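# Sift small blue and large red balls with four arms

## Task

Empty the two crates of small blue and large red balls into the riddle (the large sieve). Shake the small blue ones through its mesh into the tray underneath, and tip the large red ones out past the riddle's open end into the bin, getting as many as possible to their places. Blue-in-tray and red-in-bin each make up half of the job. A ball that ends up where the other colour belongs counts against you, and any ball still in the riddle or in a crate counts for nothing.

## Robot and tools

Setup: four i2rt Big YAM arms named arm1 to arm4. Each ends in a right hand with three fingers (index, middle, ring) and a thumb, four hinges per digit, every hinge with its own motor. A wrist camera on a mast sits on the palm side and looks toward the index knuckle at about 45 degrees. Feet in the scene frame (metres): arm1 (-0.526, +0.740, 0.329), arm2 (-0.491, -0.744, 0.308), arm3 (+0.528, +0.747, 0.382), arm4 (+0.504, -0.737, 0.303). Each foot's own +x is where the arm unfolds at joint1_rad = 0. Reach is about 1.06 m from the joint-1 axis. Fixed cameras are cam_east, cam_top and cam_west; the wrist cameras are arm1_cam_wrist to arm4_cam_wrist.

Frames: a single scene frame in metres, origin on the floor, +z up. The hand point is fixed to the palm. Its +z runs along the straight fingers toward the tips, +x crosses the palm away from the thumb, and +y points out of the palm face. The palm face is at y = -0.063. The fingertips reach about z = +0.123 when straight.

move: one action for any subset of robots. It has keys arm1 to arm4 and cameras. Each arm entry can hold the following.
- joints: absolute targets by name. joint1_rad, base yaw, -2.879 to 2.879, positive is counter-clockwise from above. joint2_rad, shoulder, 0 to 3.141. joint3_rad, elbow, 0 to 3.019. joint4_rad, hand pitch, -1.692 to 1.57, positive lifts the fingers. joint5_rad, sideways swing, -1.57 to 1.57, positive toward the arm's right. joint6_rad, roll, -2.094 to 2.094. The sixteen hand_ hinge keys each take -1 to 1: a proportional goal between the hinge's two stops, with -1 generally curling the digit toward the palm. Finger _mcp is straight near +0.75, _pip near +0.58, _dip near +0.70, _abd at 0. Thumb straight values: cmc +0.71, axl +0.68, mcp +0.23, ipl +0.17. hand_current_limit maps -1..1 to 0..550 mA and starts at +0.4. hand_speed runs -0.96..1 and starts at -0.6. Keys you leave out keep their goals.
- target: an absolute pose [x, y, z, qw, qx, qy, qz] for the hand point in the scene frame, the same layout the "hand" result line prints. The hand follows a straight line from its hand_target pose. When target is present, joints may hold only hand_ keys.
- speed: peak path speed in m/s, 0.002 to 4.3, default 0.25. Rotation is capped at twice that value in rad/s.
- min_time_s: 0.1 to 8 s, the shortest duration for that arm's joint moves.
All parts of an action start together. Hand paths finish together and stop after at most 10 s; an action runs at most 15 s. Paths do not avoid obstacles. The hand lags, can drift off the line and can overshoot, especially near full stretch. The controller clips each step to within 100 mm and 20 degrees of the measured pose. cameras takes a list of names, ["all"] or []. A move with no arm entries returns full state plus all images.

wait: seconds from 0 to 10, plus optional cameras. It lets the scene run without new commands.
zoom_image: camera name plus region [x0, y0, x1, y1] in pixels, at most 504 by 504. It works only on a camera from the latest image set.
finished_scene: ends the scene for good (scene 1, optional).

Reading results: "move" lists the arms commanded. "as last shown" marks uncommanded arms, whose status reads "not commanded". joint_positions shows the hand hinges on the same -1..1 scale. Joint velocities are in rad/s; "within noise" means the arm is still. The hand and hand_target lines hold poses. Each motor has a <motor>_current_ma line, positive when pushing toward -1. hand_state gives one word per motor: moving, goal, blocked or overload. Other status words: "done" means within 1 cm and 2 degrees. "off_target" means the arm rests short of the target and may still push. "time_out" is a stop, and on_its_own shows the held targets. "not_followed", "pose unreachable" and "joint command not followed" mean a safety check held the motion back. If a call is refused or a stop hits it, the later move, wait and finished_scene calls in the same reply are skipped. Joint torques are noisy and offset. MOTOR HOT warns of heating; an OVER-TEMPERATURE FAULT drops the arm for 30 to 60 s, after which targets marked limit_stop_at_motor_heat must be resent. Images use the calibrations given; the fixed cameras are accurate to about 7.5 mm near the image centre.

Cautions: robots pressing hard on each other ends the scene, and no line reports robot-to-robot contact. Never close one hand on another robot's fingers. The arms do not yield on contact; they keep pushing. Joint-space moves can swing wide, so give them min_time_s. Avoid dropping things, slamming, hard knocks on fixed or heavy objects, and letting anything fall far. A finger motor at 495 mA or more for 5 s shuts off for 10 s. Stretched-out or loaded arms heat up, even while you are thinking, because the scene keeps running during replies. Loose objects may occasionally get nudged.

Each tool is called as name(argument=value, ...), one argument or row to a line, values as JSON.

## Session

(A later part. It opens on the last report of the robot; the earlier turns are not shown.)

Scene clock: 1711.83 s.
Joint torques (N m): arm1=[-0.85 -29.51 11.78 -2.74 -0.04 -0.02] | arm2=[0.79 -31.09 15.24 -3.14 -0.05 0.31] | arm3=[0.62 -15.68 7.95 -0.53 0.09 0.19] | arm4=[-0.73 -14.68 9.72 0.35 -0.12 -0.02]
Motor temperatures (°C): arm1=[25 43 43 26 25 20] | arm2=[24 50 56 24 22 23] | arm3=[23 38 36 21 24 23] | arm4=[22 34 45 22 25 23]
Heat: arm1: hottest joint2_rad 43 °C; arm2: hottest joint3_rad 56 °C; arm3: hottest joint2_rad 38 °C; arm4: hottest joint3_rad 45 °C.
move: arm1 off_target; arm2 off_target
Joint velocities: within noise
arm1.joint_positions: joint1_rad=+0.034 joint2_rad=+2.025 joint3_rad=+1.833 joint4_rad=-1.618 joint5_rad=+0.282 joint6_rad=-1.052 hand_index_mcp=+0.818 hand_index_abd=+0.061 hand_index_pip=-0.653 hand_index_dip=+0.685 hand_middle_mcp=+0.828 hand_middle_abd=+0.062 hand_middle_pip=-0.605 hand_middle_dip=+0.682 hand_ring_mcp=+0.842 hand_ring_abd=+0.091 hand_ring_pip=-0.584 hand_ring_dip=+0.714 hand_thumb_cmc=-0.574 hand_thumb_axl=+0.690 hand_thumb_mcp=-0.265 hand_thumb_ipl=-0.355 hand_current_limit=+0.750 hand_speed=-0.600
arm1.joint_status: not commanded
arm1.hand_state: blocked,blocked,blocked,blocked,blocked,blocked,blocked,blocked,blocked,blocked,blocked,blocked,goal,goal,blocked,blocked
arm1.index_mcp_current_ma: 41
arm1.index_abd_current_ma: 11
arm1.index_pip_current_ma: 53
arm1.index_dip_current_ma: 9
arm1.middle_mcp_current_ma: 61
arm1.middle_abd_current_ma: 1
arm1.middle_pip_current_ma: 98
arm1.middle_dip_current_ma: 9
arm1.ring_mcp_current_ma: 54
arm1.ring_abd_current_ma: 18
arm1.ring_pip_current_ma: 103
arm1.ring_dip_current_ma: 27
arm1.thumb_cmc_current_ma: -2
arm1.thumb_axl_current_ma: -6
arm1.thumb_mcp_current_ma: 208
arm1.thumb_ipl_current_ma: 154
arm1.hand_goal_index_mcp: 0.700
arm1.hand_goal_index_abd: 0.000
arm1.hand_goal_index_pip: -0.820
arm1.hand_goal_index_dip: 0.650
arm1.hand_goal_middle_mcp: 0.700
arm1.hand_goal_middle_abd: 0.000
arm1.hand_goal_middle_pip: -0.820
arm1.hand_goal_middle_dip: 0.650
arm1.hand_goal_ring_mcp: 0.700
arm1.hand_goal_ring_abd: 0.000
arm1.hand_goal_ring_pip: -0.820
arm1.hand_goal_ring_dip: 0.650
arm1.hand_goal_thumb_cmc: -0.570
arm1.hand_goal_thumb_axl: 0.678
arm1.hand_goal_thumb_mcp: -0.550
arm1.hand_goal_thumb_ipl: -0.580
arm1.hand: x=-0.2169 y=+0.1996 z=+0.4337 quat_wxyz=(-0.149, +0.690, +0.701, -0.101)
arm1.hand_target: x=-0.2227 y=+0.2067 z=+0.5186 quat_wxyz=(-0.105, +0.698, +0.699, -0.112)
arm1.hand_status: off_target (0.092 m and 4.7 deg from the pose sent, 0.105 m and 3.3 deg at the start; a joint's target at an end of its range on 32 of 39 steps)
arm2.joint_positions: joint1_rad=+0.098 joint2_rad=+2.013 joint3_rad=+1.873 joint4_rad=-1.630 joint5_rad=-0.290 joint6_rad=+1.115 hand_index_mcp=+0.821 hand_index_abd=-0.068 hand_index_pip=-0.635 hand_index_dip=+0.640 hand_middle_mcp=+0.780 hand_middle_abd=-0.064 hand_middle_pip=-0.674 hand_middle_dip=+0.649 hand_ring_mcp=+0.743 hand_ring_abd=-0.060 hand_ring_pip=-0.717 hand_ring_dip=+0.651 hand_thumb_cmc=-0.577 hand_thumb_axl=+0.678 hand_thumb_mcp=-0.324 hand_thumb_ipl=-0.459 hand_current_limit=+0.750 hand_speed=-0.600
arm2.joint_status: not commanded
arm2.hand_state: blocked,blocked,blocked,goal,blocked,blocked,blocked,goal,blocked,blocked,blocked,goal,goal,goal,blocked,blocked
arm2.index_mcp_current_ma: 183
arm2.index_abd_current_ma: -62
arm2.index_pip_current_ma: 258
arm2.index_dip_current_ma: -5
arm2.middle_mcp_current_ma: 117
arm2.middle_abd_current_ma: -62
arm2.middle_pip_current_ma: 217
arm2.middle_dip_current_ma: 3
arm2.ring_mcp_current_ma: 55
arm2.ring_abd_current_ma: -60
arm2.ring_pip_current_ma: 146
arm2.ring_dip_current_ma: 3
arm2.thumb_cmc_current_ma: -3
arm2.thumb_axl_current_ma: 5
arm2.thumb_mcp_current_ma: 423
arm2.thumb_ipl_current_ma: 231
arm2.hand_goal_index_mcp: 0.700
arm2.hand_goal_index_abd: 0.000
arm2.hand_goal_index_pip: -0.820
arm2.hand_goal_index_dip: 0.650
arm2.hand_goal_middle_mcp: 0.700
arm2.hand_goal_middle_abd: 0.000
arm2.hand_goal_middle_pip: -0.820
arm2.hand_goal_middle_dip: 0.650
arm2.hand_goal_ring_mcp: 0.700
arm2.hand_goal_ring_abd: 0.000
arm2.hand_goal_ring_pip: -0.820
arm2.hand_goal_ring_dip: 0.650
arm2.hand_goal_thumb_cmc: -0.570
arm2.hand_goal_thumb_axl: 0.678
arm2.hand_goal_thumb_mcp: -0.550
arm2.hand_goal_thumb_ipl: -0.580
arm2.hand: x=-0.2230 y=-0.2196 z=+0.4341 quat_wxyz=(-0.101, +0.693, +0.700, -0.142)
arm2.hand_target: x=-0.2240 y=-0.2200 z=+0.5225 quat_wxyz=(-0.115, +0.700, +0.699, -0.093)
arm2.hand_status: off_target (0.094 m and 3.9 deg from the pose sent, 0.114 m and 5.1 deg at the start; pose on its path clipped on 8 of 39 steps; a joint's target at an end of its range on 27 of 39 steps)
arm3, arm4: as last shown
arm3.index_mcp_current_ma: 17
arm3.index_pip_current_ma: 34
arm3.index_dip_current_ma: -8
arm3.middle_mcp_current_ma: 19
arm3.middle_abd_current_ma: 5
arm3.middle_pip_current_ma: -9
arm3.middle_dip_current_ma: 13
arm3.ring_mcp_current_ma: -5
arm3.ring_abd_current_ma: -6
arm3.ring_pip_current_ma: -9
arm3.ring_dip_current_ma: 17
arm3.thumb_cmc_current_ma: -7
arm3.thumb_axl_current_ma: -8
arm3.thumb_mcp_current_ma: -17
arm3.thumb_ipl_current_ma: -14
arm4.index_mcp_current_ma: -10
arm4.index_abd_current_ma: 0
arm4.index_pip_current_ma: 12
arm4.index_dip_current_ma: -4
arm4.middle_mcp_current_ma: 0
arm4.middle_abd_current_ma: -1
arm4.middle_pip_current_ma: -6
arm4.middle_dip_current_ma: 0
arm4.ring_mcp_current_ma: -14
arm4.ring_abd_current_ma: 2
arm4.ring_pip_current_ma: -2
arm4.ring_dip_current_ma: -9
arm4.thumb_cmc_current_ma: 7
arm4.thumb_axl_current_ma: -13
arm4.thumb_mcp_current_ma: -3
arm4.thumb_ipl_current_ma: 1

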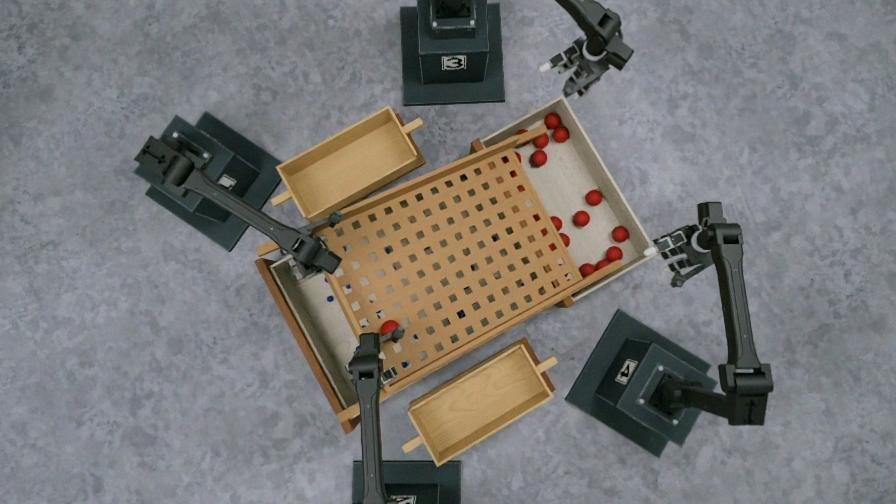

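move(
  arm2={"joints":{"hand_thumb_mcp":-0.05,"hand_thumb_ipl":-0.1}},
)

move(
  arm1={"target":[-0.222,0.125,0.525,-0.1106,0.6984,0.6984,-0.1106],"speed":0.6},
  arm2={"target":[-0.222,-0.295,0.528,-0.1106,0.6984,0.6984,-0.1106],"speed":0.6},
  cameras=["cam_top"],
)

zoom_image(
  camera="cam_top",
  region=[300, 220, 460, 420],
)

Scene clock: 1716.43 s.
Joint torques (N m): arm1=[-0.91 -29.51 11.81 -2.77 -0.04 -0.02] | arm2=[0.91 -30.92 15.24 -3.06 -0.03 0.29] | arm3=[0.67 -15.56 7.9 -0.51 0.09 0.18] | arm4=[-1.2 -13.86 9.61 0.38 -0.15 0]
Motor temperatures (°C): arm1=[25 43 43 26 25 20] | arm2=[24 50 56 24 22 23] | arm3=[23 38 36 21 24 23] | arm4=[22 34 44 22 25 23]
Heat: arm1: hottest joint2_rad 43 °C; arm2: hottest joint3_rad 56 °C; arm3: hottest joint2_rad 38 °C; arm4: hottest joint3_rad 44 °C.
move: arm2 done
Joint velocities: within noise
arm1, arm3: as last shown
arm1.joint_positions: joint1_rad=+0.034 joint2_rad=+2.025 joint3_rad=+1.833 joint4_rad=-1.618 joint5_rad=+0.282 joint6_rad=-1.052 hand_index_mcp=+0.818 hand_index_abd=+0.061 hand_index_pip=-0.653 hand_index_dip=+0.686 hand_middle_mcp=+0.828 hand_middle_abd=+0.062 hand_middle_pip=-0.605 hand_middle_dip=+0.682 hand_ring_mcp=+0.842 hand_ring_abd=+0.091 hand_ring_pip=-0.584 hand_ring_dip=+0.714 hand_thumb_cmc=-0.574 hand_thumb_axl=+0.690 hand_thumb_mcp=-0.265 hand_thumb_ipl=-0.354 hand_current_limit=+0.750 hand_speed=-0.600
arm1.index_mcp_current_ma: 47
arm1.index_abd_current_ma: 7
arm1.index_pip_current_ma: 56
arm1.index_dip_current_ma: 0
arm1.middle_mcp_current_ma: 44
arm1.middle_abd_current_ma: 10
arm1.middle_pip_current_ma: 91
arm1.middle_dip_current_ma: -6
arm1.ring_mcp_current_ma: 44
arm1.ring_abd_current_ma: 10
arm1.ring_pip_current_ma: 106
arm1.ring_dip_current_ma: 7
arm1.thumb_cmc_current_ma: 10
arm1.thumb_axl_current_ma: -4
arm1.thumb_mcp_current_ma: 220
arm1.thumb_ipl_current_ma: 157
arm1.hand_target: x=-0.2227 y=+0.2066 z=+0.5184 quat_wxyz=(-0.105, +0.698, +0.699, -0.112)
arm2.joint_positions: joint1_rad=+0.098 joint2_rad=+2.013 joint3_rad=+1.873 joint4_rad=-1.632 joint5_rad=-0.290 joint6_rad=+1.117 hand_index_mcp=+0.809 hand_index_abd=-0.068 hand_index_pip=-0.633 hand_index_dip=+0.640 hand_middle_mcp=+0.777 hand_middle_abd=-0.063 hand_middle_pip=-0.676 hand_middle_dip=+0.649 hand_ring_mcp=+0.741 hand_ring_abd=-0.059 hand_ring_pip=-0.718 hand_ring_dip=+0.652 hand_thumb_cmc=-0.581 hand_thumb_axl=+0.674 hand_thumb_mcp=-0.068 hand_thumb_ipl=-0.103 hand_current_limit=+0.750 hand_speed=-0.600
arm2.joint_status: all done
arm2.hand_state: blocked,blocked,blocked,goal,blocked,blocked,blocked,goal,blocked,blocked,blocked,goal,goal,goal,goal,goal
arm2.index_mcp_current_ma: 157
arm2.index_abd_current_ma: -65
arm2.index_pip_current_ma: 271
arm2.index_dip_current_ma: -7
arm2.middle_mcp_current_ma: 116
arm2.middle_abd_current_ma: -64
arm2.middle_pip_current_ma: 217
arm2.middle_dip_current_ma: 14
arm2.ring_mcp_current_ma: 56
arm2.ring_abd_current_ma: -58
arm2.ring_pip_current_ma: 142
arm2.ring_dip_current_ma: 1
arm2.thumb_cmc_current_ma: -13
arm2.thumb_axl_current_ma: 4
arm2.thumb_mcp_current_ma: -39
arm2.thumb_ipl_current_ma: -7
arm2.hand_goal_index_mcp: 0.700
arm2.hand_goal_index_abd: 0.000
arm2.hand_goal_index_pip: -0.820
arm2.hand_goal_index_dip: 0.650
arm2.hand_goal_middle_mcp: 0.700
arm2.hand_goal_middle_abd: 0.000
arm2.hand_goal_middle_pip: -0.820
arm2.hand_goal_middle_dip: 0.650
arm2.hand_goal_ring_mcp: 0.700
arm2.hand_goal_ring_abd: 0.000
arm2.hand_goal_ring_pip: -0.820
arm2.hand_goal_ring_dip: 0.650
arm2.hand_goal_thumb_cmc: -0.570
arm2.hand_goal_thumb_axl: 0.678
arm2.hand_goal_thumb_mcp: -0.050
arm2.hand_goal_thumb_ipl: -0.100
arm2.hand: x=-0.2231 y=-0.2200 z=+0.4341 quat_wxyz=(-0.100, +0.693, +0.699, -0.143)
arm2.hand_target: x=-0.2240 y=-0.2200 z=+0.5225 quat_wxyz=(-0.115, +0.700, +0.699, -0.092)
arm2.hand_status: not commanded
arm3.index_mcp_current_ma: 14
arm3.index_abd_current_ma: -7
arm3.index_pip_current_ma: 38
arm3.index_dip_current_ma: -10
arm3.middle_mcp_current_ma: 12
arm3.middle_abd_current_ma: -5
arm3.middle_pip_current_ma: -7
arm3.middle_dip_current_ma: 11
arm3.ring_mcp_current_ma: -4
arm3.ring_abd_current_ma: -8
arm3.ring_pip_current_ma: -8
arm3.ring_dip_current_ma: 19
arm3.thumb_cmc_current_ma: -1
arm3.thumb_axl_current_ma: -18
arm3.thumb_mcp_current_ma: -29
arm3.thumb_ipl_current_ma: -13
arm4.joint_positions: joint1_rad=-0.998 joint2_rad=+1.582 joint3_rad=+1.456 joint4_rad=-1.448 joint5_rad=+0.012 joint6_rad=-2.030 hand_index_mcp=+0.779 hand_index_abd=+0.001 hand_index_pip=+0.301 hand_index_dip=+0.652 hand_middle_mcp=+0.777 hand_middle_abd=+0.003 hand_middle_pip=+0.301 hand_middle_dip=+0.654 hand_ring_mcp=+0.777 hand_ring_abd=+0.005 hand_ring_pip=+0.301 hand_ring_dip=+0.654 hand_thumb_cmc=-0.497 hand_thumb_axl=+0.680 hand_thumb_mcp=+0.218 hand_thumb_ipl=+0.165 hand_current_limit=+0.750 hand_speed=-0.600
arm4.joint_status: not commanded
arm4.hand_state: goal,goal,goal,goal,goal,goal,goal,goal,goal,goal,goal,goal,goal,goal,goal,goal
arm4.index_mcp_current_ma: -21
arm4.index_abd_current_ma: -5
arm4.index_pip_current_ma: 13
arm4.index_dip_current_ma: 0
arm4.middle_mcp_current_ma: 22
arm4.middle_abd_current_ma: -4
arm4.middle_pip_current_ma: 6
arm4.middle_dip_current_ma: -3
arm4.ring_mcp_current_ma: -2
arm4.ring_abd_current_ma: 14
arm4.ring_pip_current_ma: 11
arm4.ring_dip_current_ma: 7
arm4.thumb_cmc_current_ma: -17
arm4.thumb_axl_current_ma: -1
arm4.thumb_mcp_current_ma: -6
arm4.thumb_ipl_current_ma: -8
arm4.hand_goal_index_mcp: 0.780
arm4.hand_goal_index_abd: 0.000
arm4.hand_goal_index_pip: 0.300
arm4.hand_goal_index_dip: 0.650
arm4.hand_goal_middle_mcp: 0.780
arm4.hand_goal_middle_abd: 0.000
arm4.hand_goal_middle_pip: 0.300
arm4.hand_goal_middle_dip: 0.650
arm4.hand_goal_ring_mcp: 0.780
arm4.hand_goal_ring_abd: 0.000
arm4.hand_goal_ring_pip: 0.300
arm4.hand_goal_ring_dip: 0.650
arm4.hand_goal_thumb_cmc: -0.500
arm4.hand_goal_thumb_axl: 0.678
arm4.hand_goal_thumb_mcp: 0.226
arm4.hand_goal_thumb_ipl: 0.168
arm4.hand: x=+0.6453 y=-0.2962 z=+0.5148 quat_wxyz=(+0.000, -0.695, +0.719, -0.007)
arm4.hand_target: x=+0.6495 y=-0.2997 z=+0.5199 quat_wxyz=(+0.002, -0.694, +0.720, -0.007)
arm4.hand_status: not commanded
pictures: none

Scene clock: 1717.67 s.
Joint torques (N m): arm1=[-1.61 -26.99 17.29 -1.99 -0.16 0.18] | arm2=[-1.44 -32.32 9.77 -3.1 -0.06 0.27] | arm3=[0.67 -15.5 7.91 -0.51 0.09 0.19] | arm4=[-1.14 -14.62 9.77 0.16 -0.1 -0.02]
Motor temperatures (°C): arm1=[25 43 43 26 25 20] | arm2=[24 50 55 24 22 23] | arm3=[23 38 36 21 24 23] | arm4=[22 34 44 22 25 23]
Heat: arm1: hottest joint2_rad 43 °C; arm2: hottest joint3_rad 55 °C; arm3: hottest joint2_rad 38 °C; arm4: hottest joint3_rad 44 °C.
move: arm1 off_target; arm2 off_target
Joint velocities: within noise
arm1.joint_positions: joint1_rad=-0.018 joint2_rad=+2.128 joint3_rad=+2.013 joint4_rad=-1.637 joint5_rad=+0.288 joint6_rad=-1.150 hand_index_mcp=+0.830 hand_index_abd=+0.033 hand_index_pip=-0.645 hand_index_dip=+0.703 hand_middle_mcp=+0.837 hand_middle_abd=+0.035 hand_middle_pip=-0.605 hand_middle_dip=+0.689 hand_ring_mcp=+0.850 hand_ring_abd=+0.061 hand_ring_pip=-0.585 hand_ring_dip=+0.713 hand_thumb_cmc=-0.582 hand_thumb_axl=+0.691 hand_thumb_mcp=-0.245 hand_thumb_ipl=-0.347 hand_current_limit=+0.750 hand_speed=-0.600
arm1.joint_status: not commanded
arm1.hand_state: blocked,blocked,blocked,blocked,blocked,blocked,blocked,blocked,blocked,blocked,blocked,blocked,goal,goal,blocked,blocked
arm1.index_mcp_current_ma: 51
arm1.index_abd_current_ma: 4
arm1.index_pip_current_ma: 58
arm1.index_dip_current_ma: 31
arm1.middle_mcp_current_ma: 47
arm1.middle_abd_current_ma: -20
arm1.middle_pip_current_ma: 105
arm1.middle_dip_current_ma: 6
arm1.ring_mcp_current_ma: 54
arm1.ring_abd_current_ma: -4
arm1.ring_pip_current_ma: 114
arm1.ring_dip_current_ma: 20
arm1.thumb_cmc_current_ma: 6
arm1.thumb_axl_current_ma: 5
arm1.thumb_mcp_current_ma: 239
arm1.thumb_ipl_current_ma: 151
arm1.hand_goal_index_mcp: 0.700
arm1.hand_goal_index_abd: 0.000
arm1.hand_goal_index_pip: -0.820
arm1.hand_goal_index_dip: 0.650
arm1.hand_goal_middle_mcp: 0.700
arm1.hand_goal_middle_abd: 0.000
arm1.hand_goal_middle_pip: -0.820
arm1.hand_goal_middle_dip: 0.650
arm1.hand_goal_ring_mcp: 0.700
arm1.hand_goal_ring_abd: 0.000
arm1.hand_goal_ring_pip: -0.820
arm1.hand_goal_ring_dip: 0.650
arm1.hand_goal_thumb_cmc: -0.570
arm1.hand_goal_thumb_axl: 0.678
arm1.hand_goal_thumb_mcp: -0.550
arm1.hand_goal_thumb_ipl: -0.580
arm1.hand: x=-0.2224 y=+0.1462 z=+0.4380 quat_wxyz=(-0.131, +0.678, +0.716, -0.103)
arm1.hand_target: x=-0.2245 y=+0.1307 z=+0.5226 quat_wxyz=(-0.072, +0.698, +0.702, -0.121)
arm1.hand_status: off_target (0.090 m and 3.9 deg from the pose sent, 0.118 m and 4.7 deg at the start; pose on its path clipped on 6 of 37 steps; a joint's target at an end of its range on 33 of 37 steps)
arm2.joint_positions: joint1_rad=+0.061 joint2_rad=+1.884 joint3_rad=+1.691 joint4_rad=-1.610 joint5_rad=-0.286 joint6_rad=+1.051 hand_index_mcp=+0.796 hand_index_abd=-0.068 hand_index_pip=-0.619 hand_index_dip=+0.738 hand_middle_mcp=+0.793 hand_middle_abd=-0.029 hand_middle_pip=-0.644 hand_middle_dip=+0.710 hand_ring_mcp=+0.774 hand_ring_abd=-0.029 hand_ring_pip=-0.667 hand_ring_dip=+0.709 hand_thumb_cmc=-0.581 hand_thumb_axl=+0.674 hand_thumb_mcp=-0.067 hand_thumb_ipl=-0.103 hand_current_limit=+0.750 hand_speed=-0.600
arm2.joint_status: not commanded
arm2.hand_state: blocked,blocked,blocked,blocked,blocked,blocked,blocked,blocked,blocked,blocked,blocked,blocked,goal,goal,goal,goal
arm2.index_mcp_current_ma: 145
arm2.index_abd_current_ma: -65
arm2.index_pip_current_ma: 286
arm2.index_dip_current_ma: 135
arm2.middle_mcp_current_ma: 139
arm2.middle_abd_current_ma: -35
arm2.middle_pip_current_ma: 269
arm2.middle_dip_current_ma: 97
arm2.ring_mcp_current_ma: 110
arm2.ring_abd_current_ma: -29
arm2.ring_pip_current_ma: 227
arm2.ring_dip_current_ma: 86
arm2.thumb_cmc_current_ma: -17
arm2.thumb_axl_current_ma: 3
arm2.thumb_mcp_current_ma: -44
arm2.thumb_ipl_current_ma: -6
arm2.hand_goal_index_mcp: 0.700
arm2.hand_goal_index_abd: 0.000
arm2.hand_goal_index_pip: -0.820
arm2.hand_goal_index_dip: 0.650
arm2.hand_goal_middle_mcp: 0.700
arm2.hand_goal_middle_abd: 0.000
arm2.hand_goal_middle_pip: -0.820
arm2.hand_goal_middle_dip: 0.650
arm2.hand_goal_ring_mcp: 0.700
arm2.hand_goal_ring_abd: 0.000
arm2.hand_goal_ring_pip: -0.820
arm2.hand_goal_ring_dip: 0.650
arm2.hand_goal_thumb_cmc: -0.570
arm2.hand_goal_thumb_axl: 0.678
arm2.hand_goal_thumb_mcp: -0.050
arm2.hand_goal_thumb_ipl: -0.100
arm2.hand: x=-0.2254 y=-0.2732 z=+0.4409 quat_wxyz=(-0.101, +0.684, +0.707, -0.152)
arm2.hand_target: x=-0.2234 y=-0.2958 z=+0.5199 quat_wxyz=(-0.111, +0.698, +0.698, -0.111)
arm2.hand_status: off_target (0.090 m and 5.2 deg from the pose sent, 0.120 m and 3.9 deg at the start; pose on its path clipped on 8 of 37 steps)
arm3, arm4: as last shown
arm3.index_mcp_current_ma: 13
arm3.index_abd_current_ma: -5
arm3.index_pip_current_ma: 39
arm3.index_dip_current_ma: -7
arm3.middle_abd_current_ma: 4
arm3.middle_pip_current_ma: -11
arm3.middle_dip_current_ma: 16
arm3.ring_mcp_current_ma: -3
arm3.ring_abd_current_ma: 0
arm3.ring_pip_current_ma: -12
arm3.ring_dip_current_ma: 24
arm3.thumb_cmc_current_ma: -5
arm3.thumb_mcp_current_ma: -23
arm3.thumb_ipl_current_ma: -8
arm4.index_mcp_current_ma: -4
arm4.index_abd_current_ma: 1
arm4.index_pip_current_ma: 3
arm4.index_dip_current_ma: 2
arm4.middle_mcp_current_ma: 7
arm4.middle_abd_current_ma: -11
arm4.middle_pip_current_ma: -9
arm4.ring_mcp_current_ma: 6
arm4.ring_abd_current_ma: 3
arm4.ring_pip_current_ma: 13
arm4.ring_dip_current_ma: -15
arm4.thumb_cmc_current_ma: -6
arm4.thumb_axl_current_ma: -7
arm4.thumb_mcp_current_ma: 15
arm4.thumb_ipl_current_ma: -6

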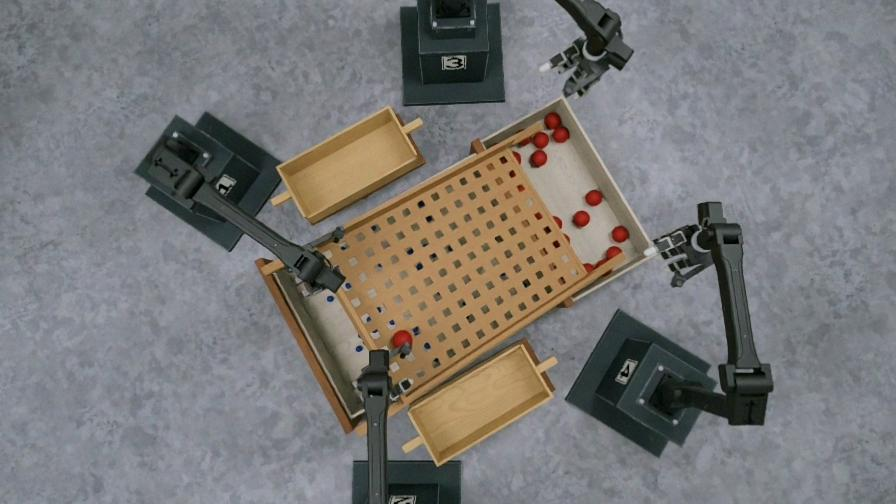

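Scaled by 2.520.

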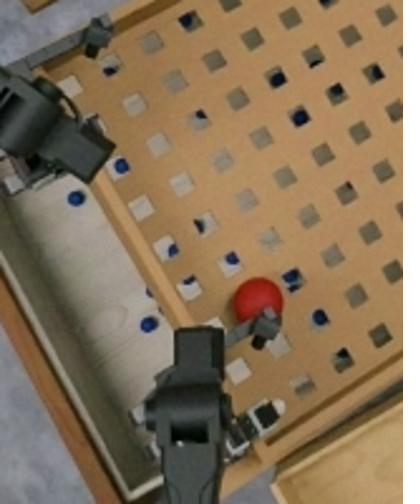

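move(
  arm1={"target":[-0.222,0.235,0.525,-0.1106,0.6984,0.6984,-0.1106],"speed":1.0},
  arm2={"target":[-0.222,-0.185,0.528,-0.1106,0.6984,0.6984,-0.1106],"speed":1.0},
)

move(
  arm1={"target":[-0.222,0.125,0.525,-0.1106,0.6984,0.6984,-0.1106],"speed":1.0},
  arm2={"target":[-0.222,-0.295,0.528,-0.1106,0.6984,0.6984,-0.1106],"speed":1.0},
  cameras=["cam_top"],
)

zoom_image(
  camera="cam_top",
  region=[300, 220, 460, 420],
)

Scene clock: 1736.33 s.
Joint torques (N m): arm1=[-1.79 -30.45 11.11 -3.41 0.15 -0.1] | arm2=[-0.67 -31.21 15.01 -1.84 0.63 0.11] | arm3=[0.67 -15.56 7.94 -0.5 0.09 0.19] | arm4=[-1.14 -14.51 9.74 0.35 -0.09 -0.05]
Motor temperatures (°C): arm1=[24 42 43 25 24 20] | arm2=[24 48 54 24 21 23] | arm3=[23 38 35 21 24 23] | arm4=[22 33 44 22 25 23]
Heat: arm1: hottest joint3_rad 43 °C; arm2: hottest joint3_rad 54 °C; arm3: hottest joint2_rad 38 °C; arm4: hottest joint3_rad 44 °C.
move: arm1 off_target; arm2 off_target
Joint velocities: within noise
arm1.joint_positions: joint1_rad=+0.074 joint2_rad=+1.983 joint3_rad=+1.733 joint4_rad=-1.572 joint5_rad=+0.274 joint6_rad=-1.012 hand_index_mcp=+0.824 hand_index_abd=+0.031 hand_index_pip=-0.644 hand_index_dip=+0.716 hand_middle_mcp=+0.833 hand_middle_abd=+0.032 hand_middle_pip=-0.605 hand_middle_dip=+0.696 hand_ring_mcp=+0.812 hand_ring_abd=+0.182 hand_ring_pip=-0.575 hand_ring_dip=+0.771 hand_thumb_cmc=-0.556 hand_thumb_axl=+0.706 hand_thumb_mcp=-0.227 hand_thumb_ipl=-0.308 hand_current_limit=+0.750 hand_speed=-0.600
arm1.joint_status: not commanded
arm1.hand_state: blocked,blocked,blocked,blocked,blocked,blocked,blocked,blocked,blocked,blocked,blocked,blocked,goal,blocked,blocked,blocked
arm1.index_mcp_current_ma: 39
arm1.index_abd_current_ma: 3
arm1.index_pip_current_ma: 67
arm1.index_dip_current_ma: 20
arm1.middle_mcp_current_ma: 39
arm1.middle_abd_current_ma: -5
arm1.middle_pip_current_ma: 85
arm1.middle_dip_current_ma: 5
arm1.ring_mcp_current_ma: 35
arm1.ring_abd_current_ma: 22
arm1.ring_pip_current_ma: 116
arm1.ring_dip_current_ma: 34
arm1.thumb_cmc_current_ma: -1
arm1.thumb_axl_current_ma: -8
arm1.thumb_mcp_current_ma: 240
arm1.thumb_ipl_current_ma: 200
arm1.hand_goal_index_mcp: 0.700
arm1.hand_goal_index_abd: 0.000
arm1.hand_goal_index_pip: -0.820
arm1.hand_goal_index_dip: 0.650
arm1.hand_goal_middle_mcp: 0.700
arm1.hand_goal_middle_abd: 0.000
arm1.hand_goal_middle_pip: -0.820
arm1.hand_goal_middle_dip: 0.650
arm1.hand_goal_ring_mcp: 0.700
arm1.hand_goal_ring_abd: 0.000
arm1.hand_goal_ring_pip: -0.820
arm1.hand_goal_ring_dip: 0.650
arm1.hand_goal_thumb_cmc: -0.570
arm1.hand_goal_thumb_axl: 0.678
arm1.hand_goal_thumb_mcp: -0.550
arm1.hand_goal_thumb_ipl: -0.580
arm1.on_its_own: hand_ring_mcp moved -0.039 toward your old target +0.700
arm1.hand: x=-0.2059 y=+0.2278 z=+0.4214 quat_wxyz=(-0.150, +0.689, +0.701, -0.102)
arm1.hand_target: x=-0.2207 y=+0.2356 z=+0.5112 quat_wxyz=(-0.110, +0.698, +0.698, -0.111)
arm1.hand_status: off_target (0.105 m and 4.8 deg from the pose sent, 0.124 m and 3.9 deg at the start; pose on its path clipped on 28 of 36 steps)
arm2.joint_positions: joint1_rad=+0.134 joint2_rad=+2.065 joint3_rad=+1.973 joint4_rad=-1.661 joint5_rad=-0.307 joint6_rad=+1.167 hand_index_mcp=+0.838 hand_index_abd=-0.070 hand_index_pip=-0.607 hand_index_dip=+0.743 hand_middle_mcp=+0.835 hand_middle_abd=-0.007 hand_middle_pip=-0.630 hand_middle_dip=+0.720 hand_ring_mcp=+0.810 hand_ring_abd=-0.011 hand_ring_pip=-0.645 hand_ring_dip=+0.729 hand_thumb_cmc=-0.580 hand_thumb_axl=+0.674 hand_thumb_mcp=-0.067 hand_thumb_ipl=-0.103 hand_current_limit=+0.750 hand_speed=-0.600
arm2.joint_status: not commanded
arm2.hand_state: blocked,blocked,blocked,blocked,blocked,goal,blocked,blocked,blocked,goal,blocked,blocked,goal,goal,goal,goal
arm2.index_mcp_current_ma: 207
arm2.index_abd_current_ma: -68
arm2.index_pip_current_ma: 306
arm2.index_dip_current_ma: 145
arm2.middle_mcp_current_ma: 204
arm2.middle_abd_current_ma: -9
arm2.middle_pip_current_ma: 284
arm2.middle_dip_current_ma: 104
arm2.ring_mcp_current_ma: 164
arm2.ring_abd_current_ma: -10
arm2.ring_pip_current_ma: 254
arm2.ring_dip_current_ma: 115
arm2.thumb_cmc_current_ma: -14
arm2.thumb_axl_current_ma: 5
arm2.thumb_mcp_current_ma: -42
arm2.thumb_ipl_current_ma: -10
arm2.hand_goal_index_mcp: 0.700
arm2.hand_goal_index_abd: 0.000
arm2.hand_goal_index_pip: -0.820
arm2.hand_goal_index_dip: 0.650
arm2.hand_goal_middle_mcp: 0.700
arm2.hand_goal_middle_abd: 0.000
arm2.hand_goal_middle_pip: -0.820
arm2.hand_goal_middle_dip: 0.650
arm2.hand_goal_ring_mcp: 0.700
arm2.hand_goal_ring_abd: 0.000
arm2.hand_goal_ring_pip: -0.820
arm2.hand_goal_ring_dip: 0.650
arm2.hand_goal_thumb_cmc: -0.570
arm2.hand_goal_thumb_axl: 0.678
arm2.hand_goal_thumb_mcp: -0.050
arm2.hand_goal_thumb_ipl: -0.100
arm2.hand: x=-0.2379 y=-0.1924 z=+0.4397 quat_wxyz=(-0.105, +0.697, +0.695, -0.142)
arm2.hand_target: x=-0.2249 y=-0.1909 z=+0.5243 quat_wxyz=(-0.119, +0.701, +0.698, -0.078)
arm2.hand_status: off_target (0.090 m and 3.7 deg from the pose sent, 0.124 m and 5.2 deg at the start; pose on its path clipped on 5 of 36 steps; a joint's target at an end of its range on 28 of 36 steps)
arm3, arm4: as last shown
arm3.index_mcp_current_ma: 7
arm3.index_abd_current_ma: -7
arm3.index_pip_current_ma: 35
arm3.index_dip_current_ma: -14
arm3.middle_mcp_current_ma: 14
arm3.middle_abd_current_ma: 0
arm3.middle_pip_current_ma: -12
arm3.middle_dip_current_ma: 8
arm3.ring_mcp_current_ma: 7
arm3.ring_abd_current_ma: -14
arm3.ring_pip_current_ma: -9
arm3.ring_dip_current_ma: 16
arm3.thumb_cmc_current_ma: 3
arm3.thumb_mcp_current_ma: -24
arm3.thumb_ipl_current_ma: -13
arm4.index_mcp_current_ma: 3
arm4.index_abd_current_ma: 8
arm4.index_pip_current_ma: 22
arm4.index_dip_current_ma: 11
arm4.middle_mcp_current_ma: 8
arm4.middle_abd_current_ma: -5
arm4.middle_pip_current_ma: -2
arm4.middle_dip_current_ma: 2
arm4.ring_mcp_current_ma: 4
arm4.ring_abd_current_ma: -10
arm4.ring_pip_current_ma: 20
arm4.ring_dip_current_ma: 10
arm4.thumb_cmc_current_ma: -5
arm4.thumb_axl_current_ma: -6
arm4.thumb_mcp_current_ma: 14
arm4.thumb_ipl_current_ma: -5
pictures: none

Scene clock: 1738.17 s.
Joint torques (N m): arm1=[-0.73 -19.14 11.62 -0.53 -0.04 -0.09] | arm2=[0.32 -18.78 9.47 -0.35 -0.22 -0.09] | arm3=[0.62 -15.68 7.95 -0.54 0.1 0.18] | arm4=[-1.26 -14.86 9.68 0.32 -0.1 -0.04]
Motor temperatures (°C): arm1=[24 42 43 25 24 20] | arm2=[24 48 54 24 21 23] | arm3=[23 38 35 21 24 23] | arm4=[21 33 44 22 25 23]
Heat: arm1: hottest joint3_rad 43 °C; arm2: hottest joint3_rad 54 °C; arm3: hottest joint2_rad 38 °C; arm4: hottest joint3_rad 44 °C.
move: arm1 off_target; arm2 done
Joint velocities: within noise
arm1.joint_positions: joint1_rad=-0.030 joint2_rad=+2.054 joint3_rad=+2.101 joint4_rad=-1.671 joint5_rad=+0.284 joint6_rad=-1.122 hand_index_mcp=+0.712 hand_index_abd=+0.015 hand_index_pip=-0.787 hand_index_dip=+0.666 hand_middle_mcp=+0.696 hand_middle_abd=+0.006 hand_middle_pip=-0.783 hand_middle_dip=+0.664 hand_ring_mcp=+0.695 hand_ring_abd=+0.022 hand_ring_pip=-0.793 hand_ring_dip=+0.665 hand_thumb_cmc=-0.574 hand_thumb_axl=+0.684 hand_thumb_mcp=-0.507 hand_thumb_ipl=-0.545 hand_current_limit=+0.750 hand_speed=-0.600
arm1.joint_status: not commanded
arm1.hand_state: goal,goal,blocked,goal,goal,goal,blocked,goal,goal,blocked,blocked,goal,goal,goal,blocked,blocked
arm1.index_mcp_current_ma: 1
arm1.index_abd_current_ma: 1
arm1.index_pip_current_ma: 2
arm1.index_dip_current_ma: 7
arm1.middle_mcp_current_ma: -6
arm1.middle_abd_current_ma: 1
arm1.middle_pip_current_ma: -6
arm1.middle_dip_current_ma: -2
arm1.ring_mcp_current_ma: -7
arm1.ring_abd_current_ma: 4
arm1.ring_pip_current_ma: 2
arm1.ring_dip_current_ma: 4
arm1.thumb_cmc_current_ma: 8
arm1.thumb_axl_current_ma: -3
arm1.thumb_mcp_current_ma: 20
arm1.thumb_ipl_current_ma: 13
arm1.hand_goal_index_mcp: 0.700
arm1.hand_goal_index_abd: 0.000
arm1.hand_goal_index_pip: -0.820
arm1.hand_goal_index_dip: 0.650
arm1.hand_goal_middle_mcp: 0.700
arm1.hand_goal_middle_abd: 0.000
arm1.hand_goal_middle_pip: -0.820
arm1.hand_goal_middle_dip: 0.650
arm1.hand_goal_ring_mcp: 0.700
arm1.hand_goal_ring_abd: 0.000
arm1.hand_goal_ring_pip: -0.820
arm1.hand_goal_ring_dip: 0.650
arm1.hand_goal_thumb_cmc: -0.570
arm1.hand_goal_thumb_axl: 0.678
arm1.hand_goal_thumb_mcp: -0.550
arm1.hand_goal_thumb_ipl: -0.580
arm1.on_its_own: hand_index_mcp moved -0.112 to your old target +0.700; hand_index_pip moved -0.142 toward your old target -0.820; hand_middle_mcp moved -0.136 to your old target +0.700; hand_middle_pip moved -0.178 toward your old target -0.820; hand_ring_mcp moved -0.117 to your old target +0.700; hand_ring_pip moved -0.218 toward your old target -0.820; hand_thumb_mcp moved -0.281 toward your old target -0.550; hand_thumb_ipl moved -0.237 toward your old target -0.580
arm1.hand: x=-0.2238 y=+0.1280 z=+0.5215 quat_wxyz=(-0.070, +0.702, +0.698, -0.124)
arm1.hand_target: x=-0.2224 y=+0.1253 z=+0.5246 quat_wxyz=(-0.067, +0.699, +0.701, -0.122)
arm1.hand_status: off_target (0.005 m and 4.9 deg from the pose sent, 0.147 m and 4.8 deg at the start; pose on its path clipped on 23 of 55 steps; a joint's target at an end of its range on 38 of 55 steps)
arm2.joint_positions: joint1_rad=+0.044 joint2_rad=+1.760 joint3_rad=+1.723 joint4_rad=-1.694 joint5_rad=-0.280 joint6_rad=+1.088 hand_index_mcp=+0.704 hand_index_abd=-0.016 hand_index_pip=-0.798 hand_index_dip=+0.662 hand_middle_mcp=+0.705 hand_middle_abd=-0.012 hand_middle_pip=-0.795 hand_middle_dip=+0.663 hand_ring_mcp=+0.704 hand_ring_abd=-0.017 hand_ring_pip=-0.799 hand_ring_dip=+0.663 hand_thumb_cmc=-0.580 hand_thumb_axl=+0.674 hand_thumb_mcp=-0.063 hand_thumb_ipl=-0.103 hand_current_limit=+0.750 hand_speed=-0.600
arm2.joint_status: not commanded
arm2.hand_state: goal,goal,blocked,goal,goal,goal,blocked,goal,goal,goal,blocked,goal,goal,goal,goal,goal
arm2.index_mcp_current_ma: 1
arm2.index_abd_current_ma: -19
arm2.index_pip_current_ma: 29
arm2.index_dip_current_ma: 28
arm2.middle_mcp_current_ma: -1
arm2.middle_abd_current_ma: -19
arm2.middle_pip_current_ma: 47
arm2.middle_dip_current_ma: 23
arm2.ring_mcp_current_ma: 5
arm2.ring_abd_current_ma: -25
arm2.ring_pip_current_ma: 33
arm2.ring_dip_current_ma: 21
arm2.thumb_cmc_current_ma: -10
arm2.thumb_axl_current_ma: 11
arm2.thumb_mcp_current_ma: -34
arm2.thumb_ipl_current_ma: -5
arm2.hand_goal_index_mcp: 0.700
arm2.hand_goal_index_abd: 0.000
arm2.hand_goal_index_pip: -0.820
arm2.hand_goal_index_dip: 0.650
arm2.hand_goal_middle_mcp: 0.700
arm2.hand_goal_middle_abd: 0.000
arm2.hand_goal_middle_pip: -0.820
arm2.hand_goal_middle_dip: 0.650
arm2.hand_goal_ring_mcp: 0.700
arm2.hand_goal_ring_abd: 0.000
arm2.hand_goal_ring_pip: -0.820
arm2.hand_goal_ring_dip: 0.650
arm2.hand_goal_thumb_cmc: -0.570
arm2.hand_goal_thumb_axl: 0.678
arm2.hand_goal_thumb_mcp: -0.050
arm2.hand_goal_thumb_ipl: -0.100
arm2.on_its_own: hand_index_mcp moved -0.135 to your old target +0.700; hand_index_pip moved -0.191 toward your old target -0.820; hand_middle_mcp moved -0.130 to your old target +0.700; hand_middle_pip moved -0.165 toward your old target -0.820; hand_ring_mcp moved -0.106 to your old target +0.700; hand_ring_pip moved -0.154 toward your old target -0.820
arm2.hand: x=-0.2253 y=-0.2969 z=+0.5183 quat_wxyz=(-0.107, +0.701, +0.695, -0.118)
arm2.hand_target: x=-0.2222 y=-0.2951 z=+0.5280 quat_wxyz=(-0.110, +0.698, +0.698, -0.110)
arm2.hand_status: done (0.010 m and 1.1 deg from the pose sent, 0.136 m and 3.7 deg at the start; pose on its path clipped on 8 of 55 steps)
arm3.joint_positions: joint1_rad=+0.920 joint2_rad=+1.673 joint3_rad=+1.380 joint4_rad=-1.252 joint5_rad=-0.005 joint6_rad=+2.019 hand_index_mcp=+0.795 hand_index_abd=-0.005 hand_index_pip=-0.959 hand_index_dip=+0.298 hand_middle_mcp=+0.785 hand_middle_abd=-0.013 hand_middle_pip=+0.297 hand_middle_dip=+0.671 hand_ring_mcp=+0.783 hand_ring_abd=+0.001 hand_ring_pip=+0.297 hand_ring_dip=+0.663 hand_thumb_cmc=-0.509 hand_thumb_axl=+0.665 hand_thumb_mcp=+0.198 hand_thumb_ipl=+0.156 hand_current_limit=+0.750 hand_speed=-0.600
arm3.joint_status: not commanded
arm3.hand_state: goal,goal,blocked,goal,goal,goal,goal,blocked,goal,goal,goal,goal,goal,goal,blocked,goal
arm3.index_mcp_current_ma: 12
arm3.index_abd_current_ma: -9
arm3.index_pip_current_ma: 37
arm3.index_dip_current_ma: -11
arm3.middle_mcp_current_ma: 12
arm3.middle_abd_current_ma: -5
arm3.middle_pip_current_ma: -9
arm3.middle_dip_current_ma: 6
arm3.ring_mcp_current_ma: 3
arm3.ring_abd_current_ma: -5
arm3.ring_pip_current_ma: -7
arm3.ring_dip_current_ma: 18
arm3.thumb_cmc_current_ma: -4
arm3.thumb_axl_current_ma: -20
arm3.thumb_mcp_current_ma: -21
arm3.thumb_ipl_current_ma: -11
arm3.hand_goal_index_mcp: 0.780
arm3.hand_goal_index_abd: 0.000
arm3.hand_goal_index_pip: -1.000
arm3.hand_goal_index_dip: 0.300
arm3.hand_goal_middle_mcp: 0.780
arm3.hand_goal_middle_abd: 0.000
arm3.hand_goal_middle_pip: 0.300
arm3.hand_goal_middle_dip: 0.650
arm3.hand_goal_ring_mcp: 0.780
arm3.hand_goal_ring_abd: 0.000
arm3.hand_goal_ring_pip: 0.300
arm3.hand_goal_ring_dip: 0.650
arm3.hand_goal_thumb_cmc: -0.500
arm3.hand_goal_thumb_axl: 0.678
arm3.hand_goal_thumb_mcp: 0.226
arm3.hand_goal_thumb_ipl: 0.168
arm3.hand: x=+0.6615 y=+0.3207 z=+0.5262 quat_wxyz=(+0.005, +0.708, -0.706, +0.016)
arm3.hand_target: x=+0.6601 y=+0.3298 z=+0.5203 quat_wxyz=(+0.000, +0.707, -0.707, +0.000)
arm3.hand_status: not commanded
arm4: as last shown
arm4.index_mcp_current_ma: -1
arm4.index_abd_current_ma: -2
arm4.index_pip_current_ma: 20
arm4.index_dip_current_ma: 5
arm4.middle_mcp_current_ma: 11
arm4.middle_abd_current_ma: -9
arm4.middle_pip_current_ma: -7
arm4.middle_dip_current_ma: 0
arm4.ring_mcp_current_ma: -11
arm4.ring_abd_current_ma: 12
arm4.ring_pip_current_ma: 12
arm4.ring_dip_current_ma: 3
arm4.thumb_cmc_current_ma: -4
arm4.thumb_axl_current_ma: -12
arm4.thumb_mcp_current_ma: 0
arm4.thumb_ipl_current_ma: -6

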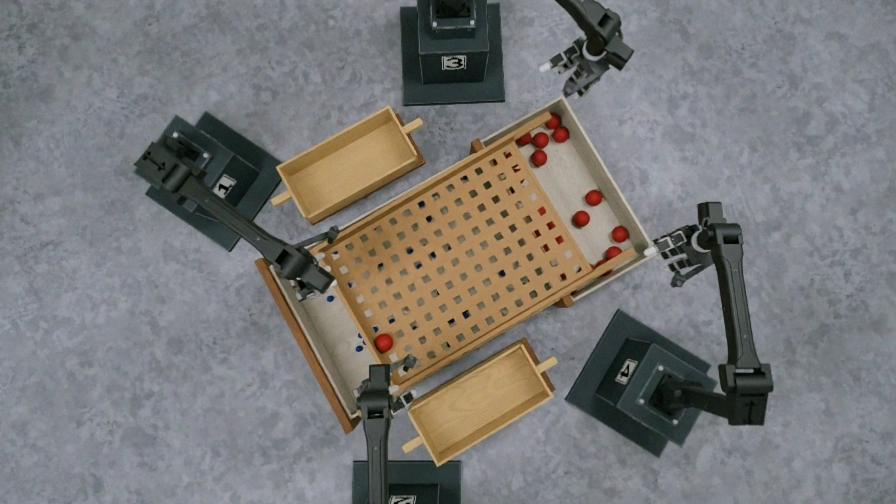

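Scaled by 2.520.

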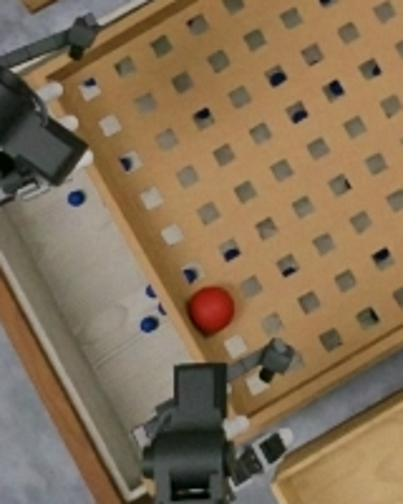

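move(
  cameras=["cam_west","cam_east","cam_top"],
)

zoom_image(
  camera="cam_west",
  region=[240, 150, 640, 450],
)

zoom_image(
  camera="cam_east",
  region=[200, 180, 620, 480],
)

Scene clock: 1739.93 s.
Joint torques (N m): arm1=[-0.67 -19.19 11.63 -0.54 -0.04 -0.09] | arm2=[0.15 -18.73 9.43 -0.34 -0.23 -0.09] | arm3=[0.67 -15.44 7.92 -0.53 0.08 0.19] | arm4=[-1.67 -14.51 9.77 0.27 -0.14 -0.01]
Motor temperatures (°C): arm1=[24 42 43 25 24 20] | arm2=[24 48 53 24 21 23] | arm3=[23 38 35 21 23 23] | arm4=[21 33 44 22 25 23]
Heat: arm1: hottest joint3_rad 43 °C; arm2: hottest joint3_rad 53 °C; arm3: hottest joint2_rad 38 °C; arm4: hottest joint3_rad 44 °C.
Joint velocities: within noise
arm1.joint_positions: joint1_rad=-0.030 joint2_rad=+2.054 joint3_rad=+2.101 joint4_rad=-1.671 joint5_rad=+0.284 joint6_rad=-1.122 hand_index_mcp=+0.712 hand_index_abd=+0.015 hand_index_pip=-0.787 hand_index_dip=+0.666 hand_middle_mcp=+0.696 hand_middle_abd=+0.006 hand_middle_pip=-0.783 hand_middle_dip=+0.664 hand_ring_mcp=+0.695 hand_ring_abd=+0.022 hand_ring_pip=-0.793 hand_ring_dip=+0.665 hand_thumb_cmc=-0.574 hand_thumb_axl=+0.684 hand_thumb_mcp=-0.507 hand_thumb_ipl=-0.545 hand_current_limit=+0.750 hand_speed=-0.600
arm1.joint_status: not commanded
arm1.hand_state: goal,goal,blocked,goal,goal,goal,blocked,goal,goal,blocked,blocked,goal,goal,goal,blocked,blocked
arm1.index_mcp_current_ma: -3
arm1.index_abd_current_ma: 4
arm1.index_pip_current_ma: -3
arm1.index_dip_current_ma: 5
arm1.middle_mcp_current_ma: 2
arm1.middle_abd_current_ma: -7
arm1.middle_pip_current_ma: -8
arm1.middle_dip_current_ma: -2
arm1.ring_mcp_current_ma: 10
arm1.ring_abd_current_ma: 2
arm1.ring_pip_current_ma: -3
arm1.ring_dip_current_ma: -10
arm1.thumb_cmc_current_ma: -3
arm1.thumb_axl_current_ma: -15
arm1.thumb_mcp_current_ma: 33
arm1.thumb_ipl_current_ma: 22
arm1.hand_goal_index_mcp: 0.700
arm1.hand_goal_index_abd: 0.000
arm1.hand_goal_index_pip: -0.820
arm1.hand_goal_index_dip: 0.650
arm1.hand_goal_middle_mcp: 0.700
arm1.hand_goal_middle_abd: 0.000
arm1.hand_goal_middle_pip: -0.820
arm1.hand_goal_middle_dip: 0.650
arm1.hand_goal_ring_mcp: 0.700
arm1.hand_goal_ring_abd: 0.000
arm1.hand_goal_ring_pip: -0.820
arm1.hand_goal_ring_dip: 0.650
arm1.hand_goal_thumb_cmc: -0.570
arm1.hand_goal_thumb_axl: 0.678
arm1.hand_goal_thumb_mcp: -0.550
arm1.hand_goal_thumb_ipl: -0.580
arm1.hand: x=-0.2238 y=+0.1280 z=+0.5215 quat_wxyz=(-0.070, +0.701, +0.698, -0.124) (m; scene frame)
arm1.hand_target: x=-0.2224 y=+0.1253 z=+0.5246 quat_wxyz=(-0.067, +0.699, +0.702, -0.122) (m; scene frame)
arm1.hand_status: off_target (0.005 m and 4.9 deg from the pose sent, 0.147 m and 4.8 deg at the start; pose on its path clipped on 23 of 55 steps; a joint's target at an end of its range on 38 of 55 steps)
arm2.joint_positions: joint1_rad=+0.044 joint2_rad=+1.760 joint3_rad=+1.723 joint4_rad=-1.694 joint5_rad=-0.280 joint6_rad=+1.088 hand_index_mcp=+0.704 hand_index_abd=-0.016 hand_index_pip=-0.798 hand_index_dip=+0.662 hand_middle_mcp=+0.705 hand_middle_abd=-0.012 hand_middle_pip=-0.795 hand_middle_dip=+0.663 hand_ring_mcp=+0.704 hand_ring_abd=-0.017 hand_ring_pip=-0.799 hand_ring_dip=+0.663 hand_thumb_cmc=-0.580 hand_thumb_axl=+0.674 hand_thumb_mcp=-0.063 hand_thumb_ipl=-0.103 hand_current_limit=+0.750 hand_speed=-0.600
arm2.joint_status: not commanded
arm2.hand_state: goal,goal,blocked,goal,goal,goal,blocked,goal,goal,goal,blocked,goal,goal,goal,goal,goal
arm2.index_mcp_current_ma: 6
arm2.index_abd_current_ma: -15
arm2.index_pip_current_ma: 24
arm2.index_dip_current_ma: 22
arm2.middle_mcp_current_ma: 2
arm2.middle_abd_current_ma: -17
arm2.middle_pip_current_ma: 51
arm2.middle_dip_current_ma: 23
arm2.ring_mcp_current_ma: 5
arm2.ring_abd_current_ma: -17
arm2.ring_pip_current_ma: 30
arm2.ring_dip_current_ma: 19
arm2.thumb_cmc_current_ma: -14
arm2.thumb_axl_current_ma: 4
arm2.thumb_mcp_current_ma: -28
arm2.thumb_ipl_current_ma: -9
arm2.hand_goal_index_mcp: 0.700
arm2.hand_goal_index_abd: 0.000
arm2.hand_goal_index_pip: -0.820
arm2.hand_goal_index_dip: 0.650
arm2.hand_goal_middle_mcp: 0.700
arm2.hand_goal_middle_abd: 0.000
arm2.hand_goal_middle_pip: -0.820
arm2.hand_goal_middle_dip: 0.650
arm2.hand_goal_ring_mcp: 0.700
arm2.hand_goal_ring_abd: 0.000
arm2.hand_goal_ring_pip: -0.820
arm2.hand_goal_ring_dip: 0.650
arm2.hand_goal_thumb_cmc: -0.570
arm2.hand_goal_thumb_axl: 0.678
arm2.hand_goal_thumb_mcp: -0.050
arm2.hand_goal_thumb_ipl: -0.100
arm2.hand: x=-0.2253 y=-0.2969 z=+0.5183 quat_wxyz=(-0.107, +0.701, +0.695, -0.118) (m; scene frame)
arm2.hand_target: x=-0.2222 y=-0.2951 z=+0.5280 quat_wxyz=(-0.110, +0.698, +0.698, -0.110) (m; scene frame)
arm2.hand_status: done (0.010 m and 1.1 deg from the pose sent, 0.136 m and 3.7 deg at the start; pose on its path clipped on 8 of 55 steps)
arm3.joint_positions: joint1_rad=+0.920 joint2_rad=+1.673 joint3_rad=+1.380 joint4_rad=-1.252 joint5_rad=-0.005 joint6_rad=+2.019 hand_index_mcp=+0.795 hand_index_abd=-0.005 hand_index_pip=-0.959 hand_index_dip=+0.298 hand_middle_mcp=+0.785 hand_middle_abd=-0.013 hand_middle_pip=+0.297 hand_middle_dip=+0.671 hand_ring_mcp=+0.783 hand_ring_abd=+0.001 hand_ring_pip=+0.297 hand_ring_dip=+0.663 hand_thumb_cmc=-0.509 hand_thumb_axl=+0.665 hand_thumb_mcp=+0.198 hand_thumb_ipl=+0.156 hand_current_limit=+0.750 hand_speed=-0.600
arm3.joint_status: not commanded
arm3.hand_state: goal,goal,blocked,goal,goal,goal,goal,blocked,goal,goal,goal,goal,goal,goal,blocked,goal
arm3.index_mcp_current_ma: 15
arm3.index_abd_current_ma: -4
arm3.index_pip_current_ma: 36
arm3.index_dip_current_ma: -7
arm3.middle_mcp_current_ma: 7
arm3.middle_abd_current_ma: -2
arm3.middle_pip_current_ma: -16
arm3.middle_dip_current_ma: 13
arm3.ring_mcp_current_ma: 0
arm3.ring_abd_current_ma: -6
arm3.ring_pip_current_ma: -2
arm3.ring_dip_current_ma: 22
arm3.thumb_cmc_current_ma: -4
arm3.thumb_axl_current_ma: -21
arm3.thumb_mcp_current_ma: -24
arm3.thumb_ipl_current_ma: -16
arm3.hand_goal_index_mcp: 0.780
arm3.hand_goal_index_abd: 0.000
arm3.hand_goal_index_pip: -1.000
arm3.hand_goal_index_dip: 0.300
arm3.hand_goal_middle_mcp: 0.780
arm3.hand_goal_middle_abd: 0.000
arm3.hand_goal_middle_pip: 0.300
arm3.hand_goal_middle_dip: 0.650
arm3.hand_goal_ring_mcp: 0.780
arm3.hand_goal_ring_abd: 0.000
arm3.hand_goal_ring_pip: 0.300
arm3.hand_goal_ring_dip: 0.650
arm3.hand_goal_thumb_cmc: -0.500
arm3.hand_goal_thumb_axl: 0.678
arm3.hand_goal_thumb_mcp: 0.226
arm3.hand_goal_thumb_ipl: 0.168
arm3.hand: x=+0.6615 y=+0.3207 z=+0.5262 quat_wxyz=(+0.005, +0.708, -0.706, +0.016) (m; scene frame)
arm3.hand_target: x=+0.6601 y=+0.3298 z=+0.5203 quat_wxyz=(+0.000, +0.707, -0.707, +0.000) (m; scene frame)
arm3.hand_status: not commanded
arm4.joint_positions: joint1_rad=-0.998 joint2_rad=+1.582 joint3_rad=+1.456 joint4_rad=-1.448 joint5_rad=+0.012 joint6_rad=-2.030 hand_index_mcp=+0.779 hand_index_abd=+0.001 hand_index_pip=+0.301 hand_index_dip=+0.652 hand_middle_mcp=+0.777 hand_middle_abd=+0.003 hand_middle_pip=+0.301 hand_middle_dip=+0.654 hand_ring_mcp=+0.777 hand_ring_abd=+0.005 hand_ring_pip=+0.301 hand_ring_dip=+0.654 hand_thumb_cmc=-0.497 hand_thumb_axl=+0.680 hand_thumb_mcp=+0.218 hand_thumb_ipl=+0.165 hand_current_limit=+0.750 hand_speed=-0.600
arm4.joint_status: not commanded
arm4.hand_state: goal,goal,goal,goal,goal,goal,goal,goal,goal,goal,goal,goal,goal,goal,goal,goal
arm4.index_mcp_current_ma: -15
arm4.index_abd_current_ma: 4
arm4.index_pip_current_ma: 14
arm4.index_dip_current_ma: 17
arm4.middle_mcp_current_ma: 5
arm4.middle_abd_current_ma: -7
arm4.middle_pip_current_ma: -15
arm4.middle_dip_current_ma: -14
arm4.ring_mcp_current_ma: -5
arm4.ring_abd_current_ma: 8
arm4.ring_pip_current_ma: 8
arm4.ring_dip_current_ma: 10
arm4.thumb_cmc_current_ma: 9
arm4.thumb_axl_current_ma: -14
arm4.thumb_mcp_current_ma: -4
arm4.thumb_ipl_current_ma: 1
arm4.hand_goal_index_mcp: 0.780
arm4.hand_goal_index_abd: 0.000
arm4.hand_goal_index_pip: 0.300
arm4.hand_goal_index_dip: 0.650
arm4.hand_goal_middle_mcp: 0.780
arm4.hand_goal_middle_abd: 0.000
arm4.hand_goal_middle_pip: 0.300
arm4.hand_goal_middle_dip: 0.650
arm4.hand_goal_ring_mcp: 0.780
arm4.hand_goal_ring_abd: 0.000
arm4.hand_goal_ring_pip: 0.300
arm4.hand_goal_ring_dip: 0.650
arm4.hand_goal_thumb_cmc: -0.500
arm4.hand_goal_thumb_axl: 0.678
arm4.hand_goal_thumb_mcp: 0.226
arm4.hand_goal_thumb_ipl: 0.168
arm4.hand: x=+0.6453 y=-0.2962 z=+0.5148 quat_wxyz=(+0.000, -0.695, +0.719, -0.007) (m; scene frame)
arm4.hand_target: x=+0.6495 y=-0.2997 z=+0.5199 quat_wxyz=(+0.002, -0.694, +0.720, -0.007) (m; scene frame)
arm4.hand_status: not commanded
pictures: cam_east, cam_top, cam_west

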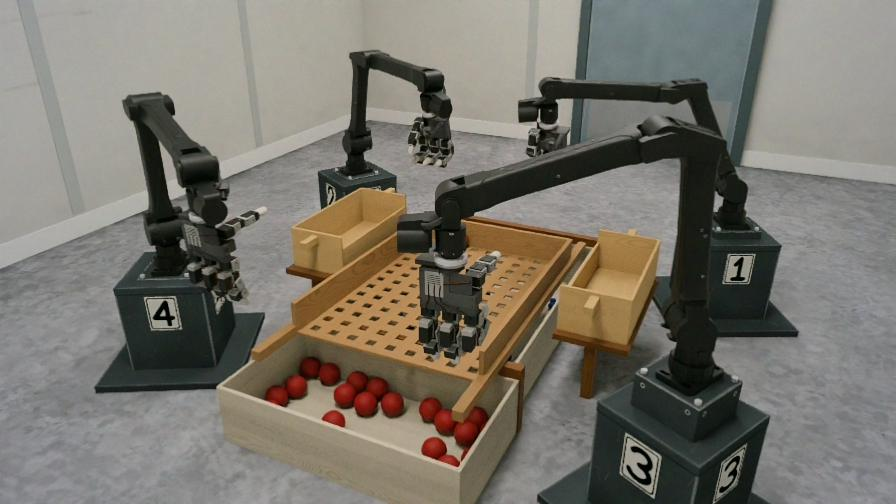

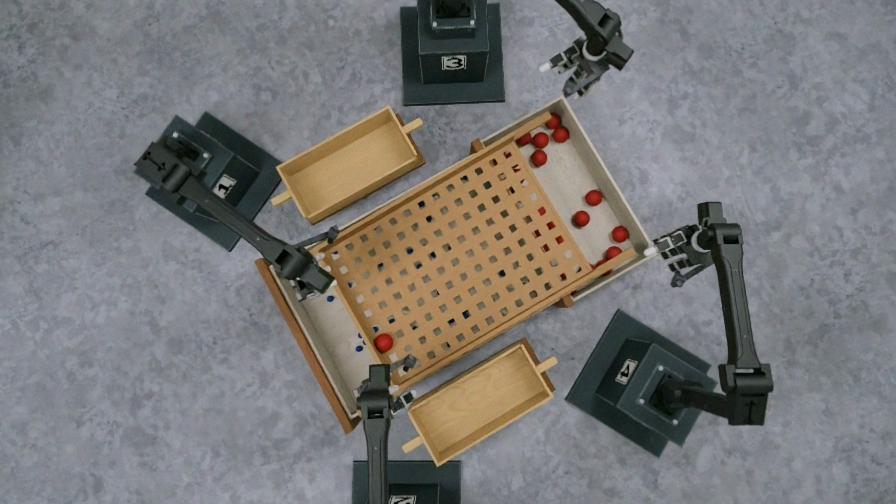

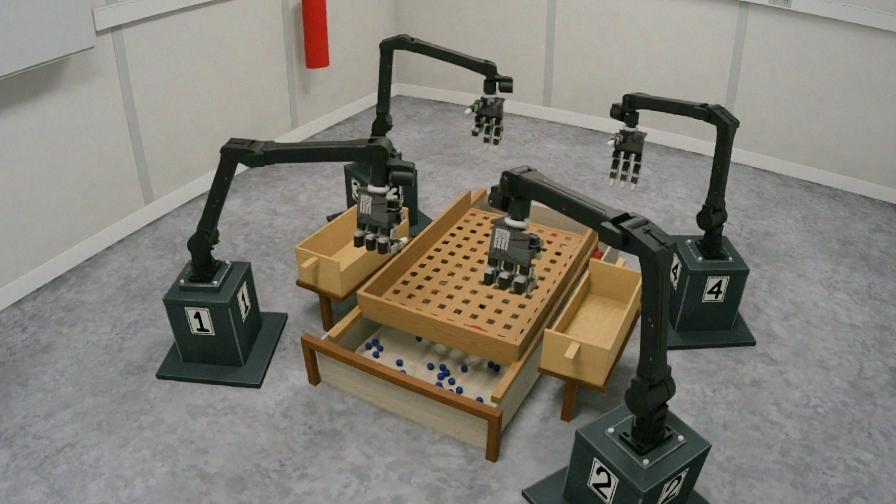

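Scaled by 1.260.

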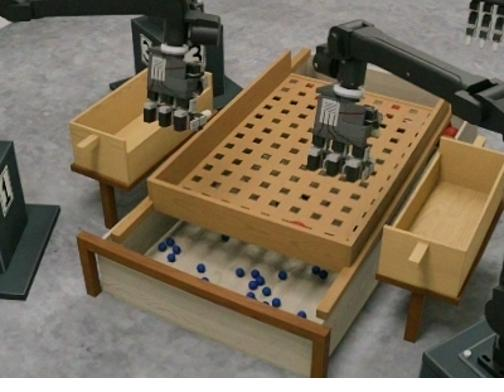

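Scaled by 1.200.

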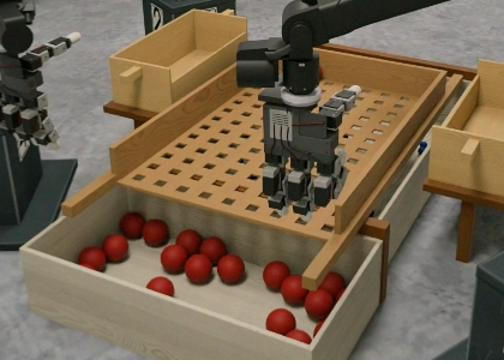

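zoom_image(
  camera="cam_west",
  region=[290, 250, 440, 390],
)

zoom_image(
  camera="cam_west",
  region=[440, 290, 600, 450],
)

zoom_image(
  camera="cam_top",
  region=[250, 210, 450, 440],
)

Scaled by 3.360.

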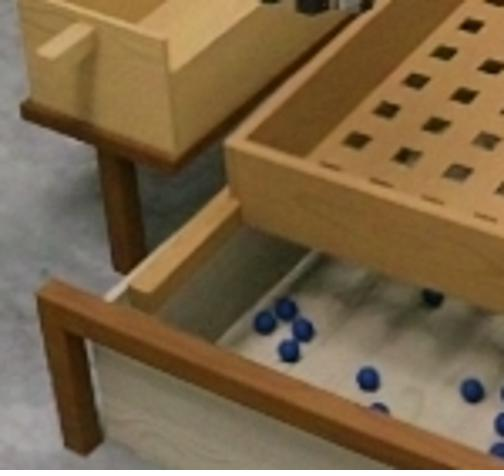

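Scaled by 3.150.

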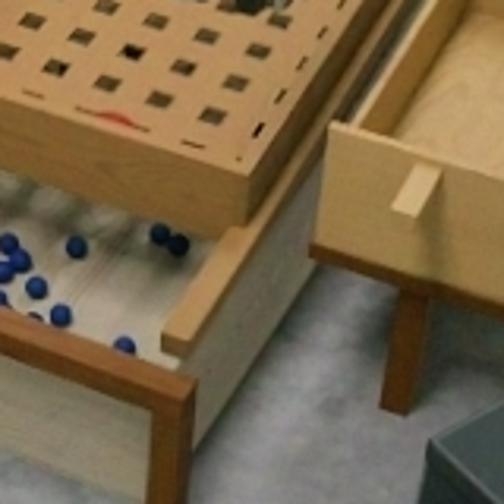

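Scaled by 2.191.

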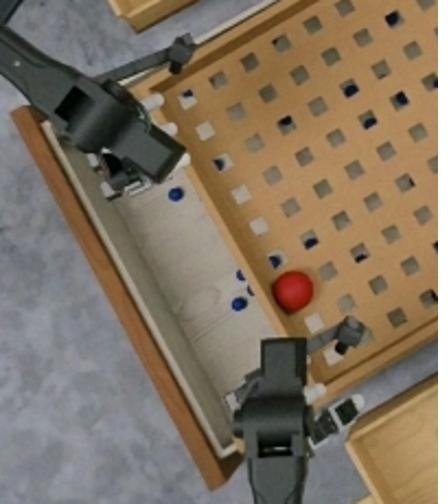

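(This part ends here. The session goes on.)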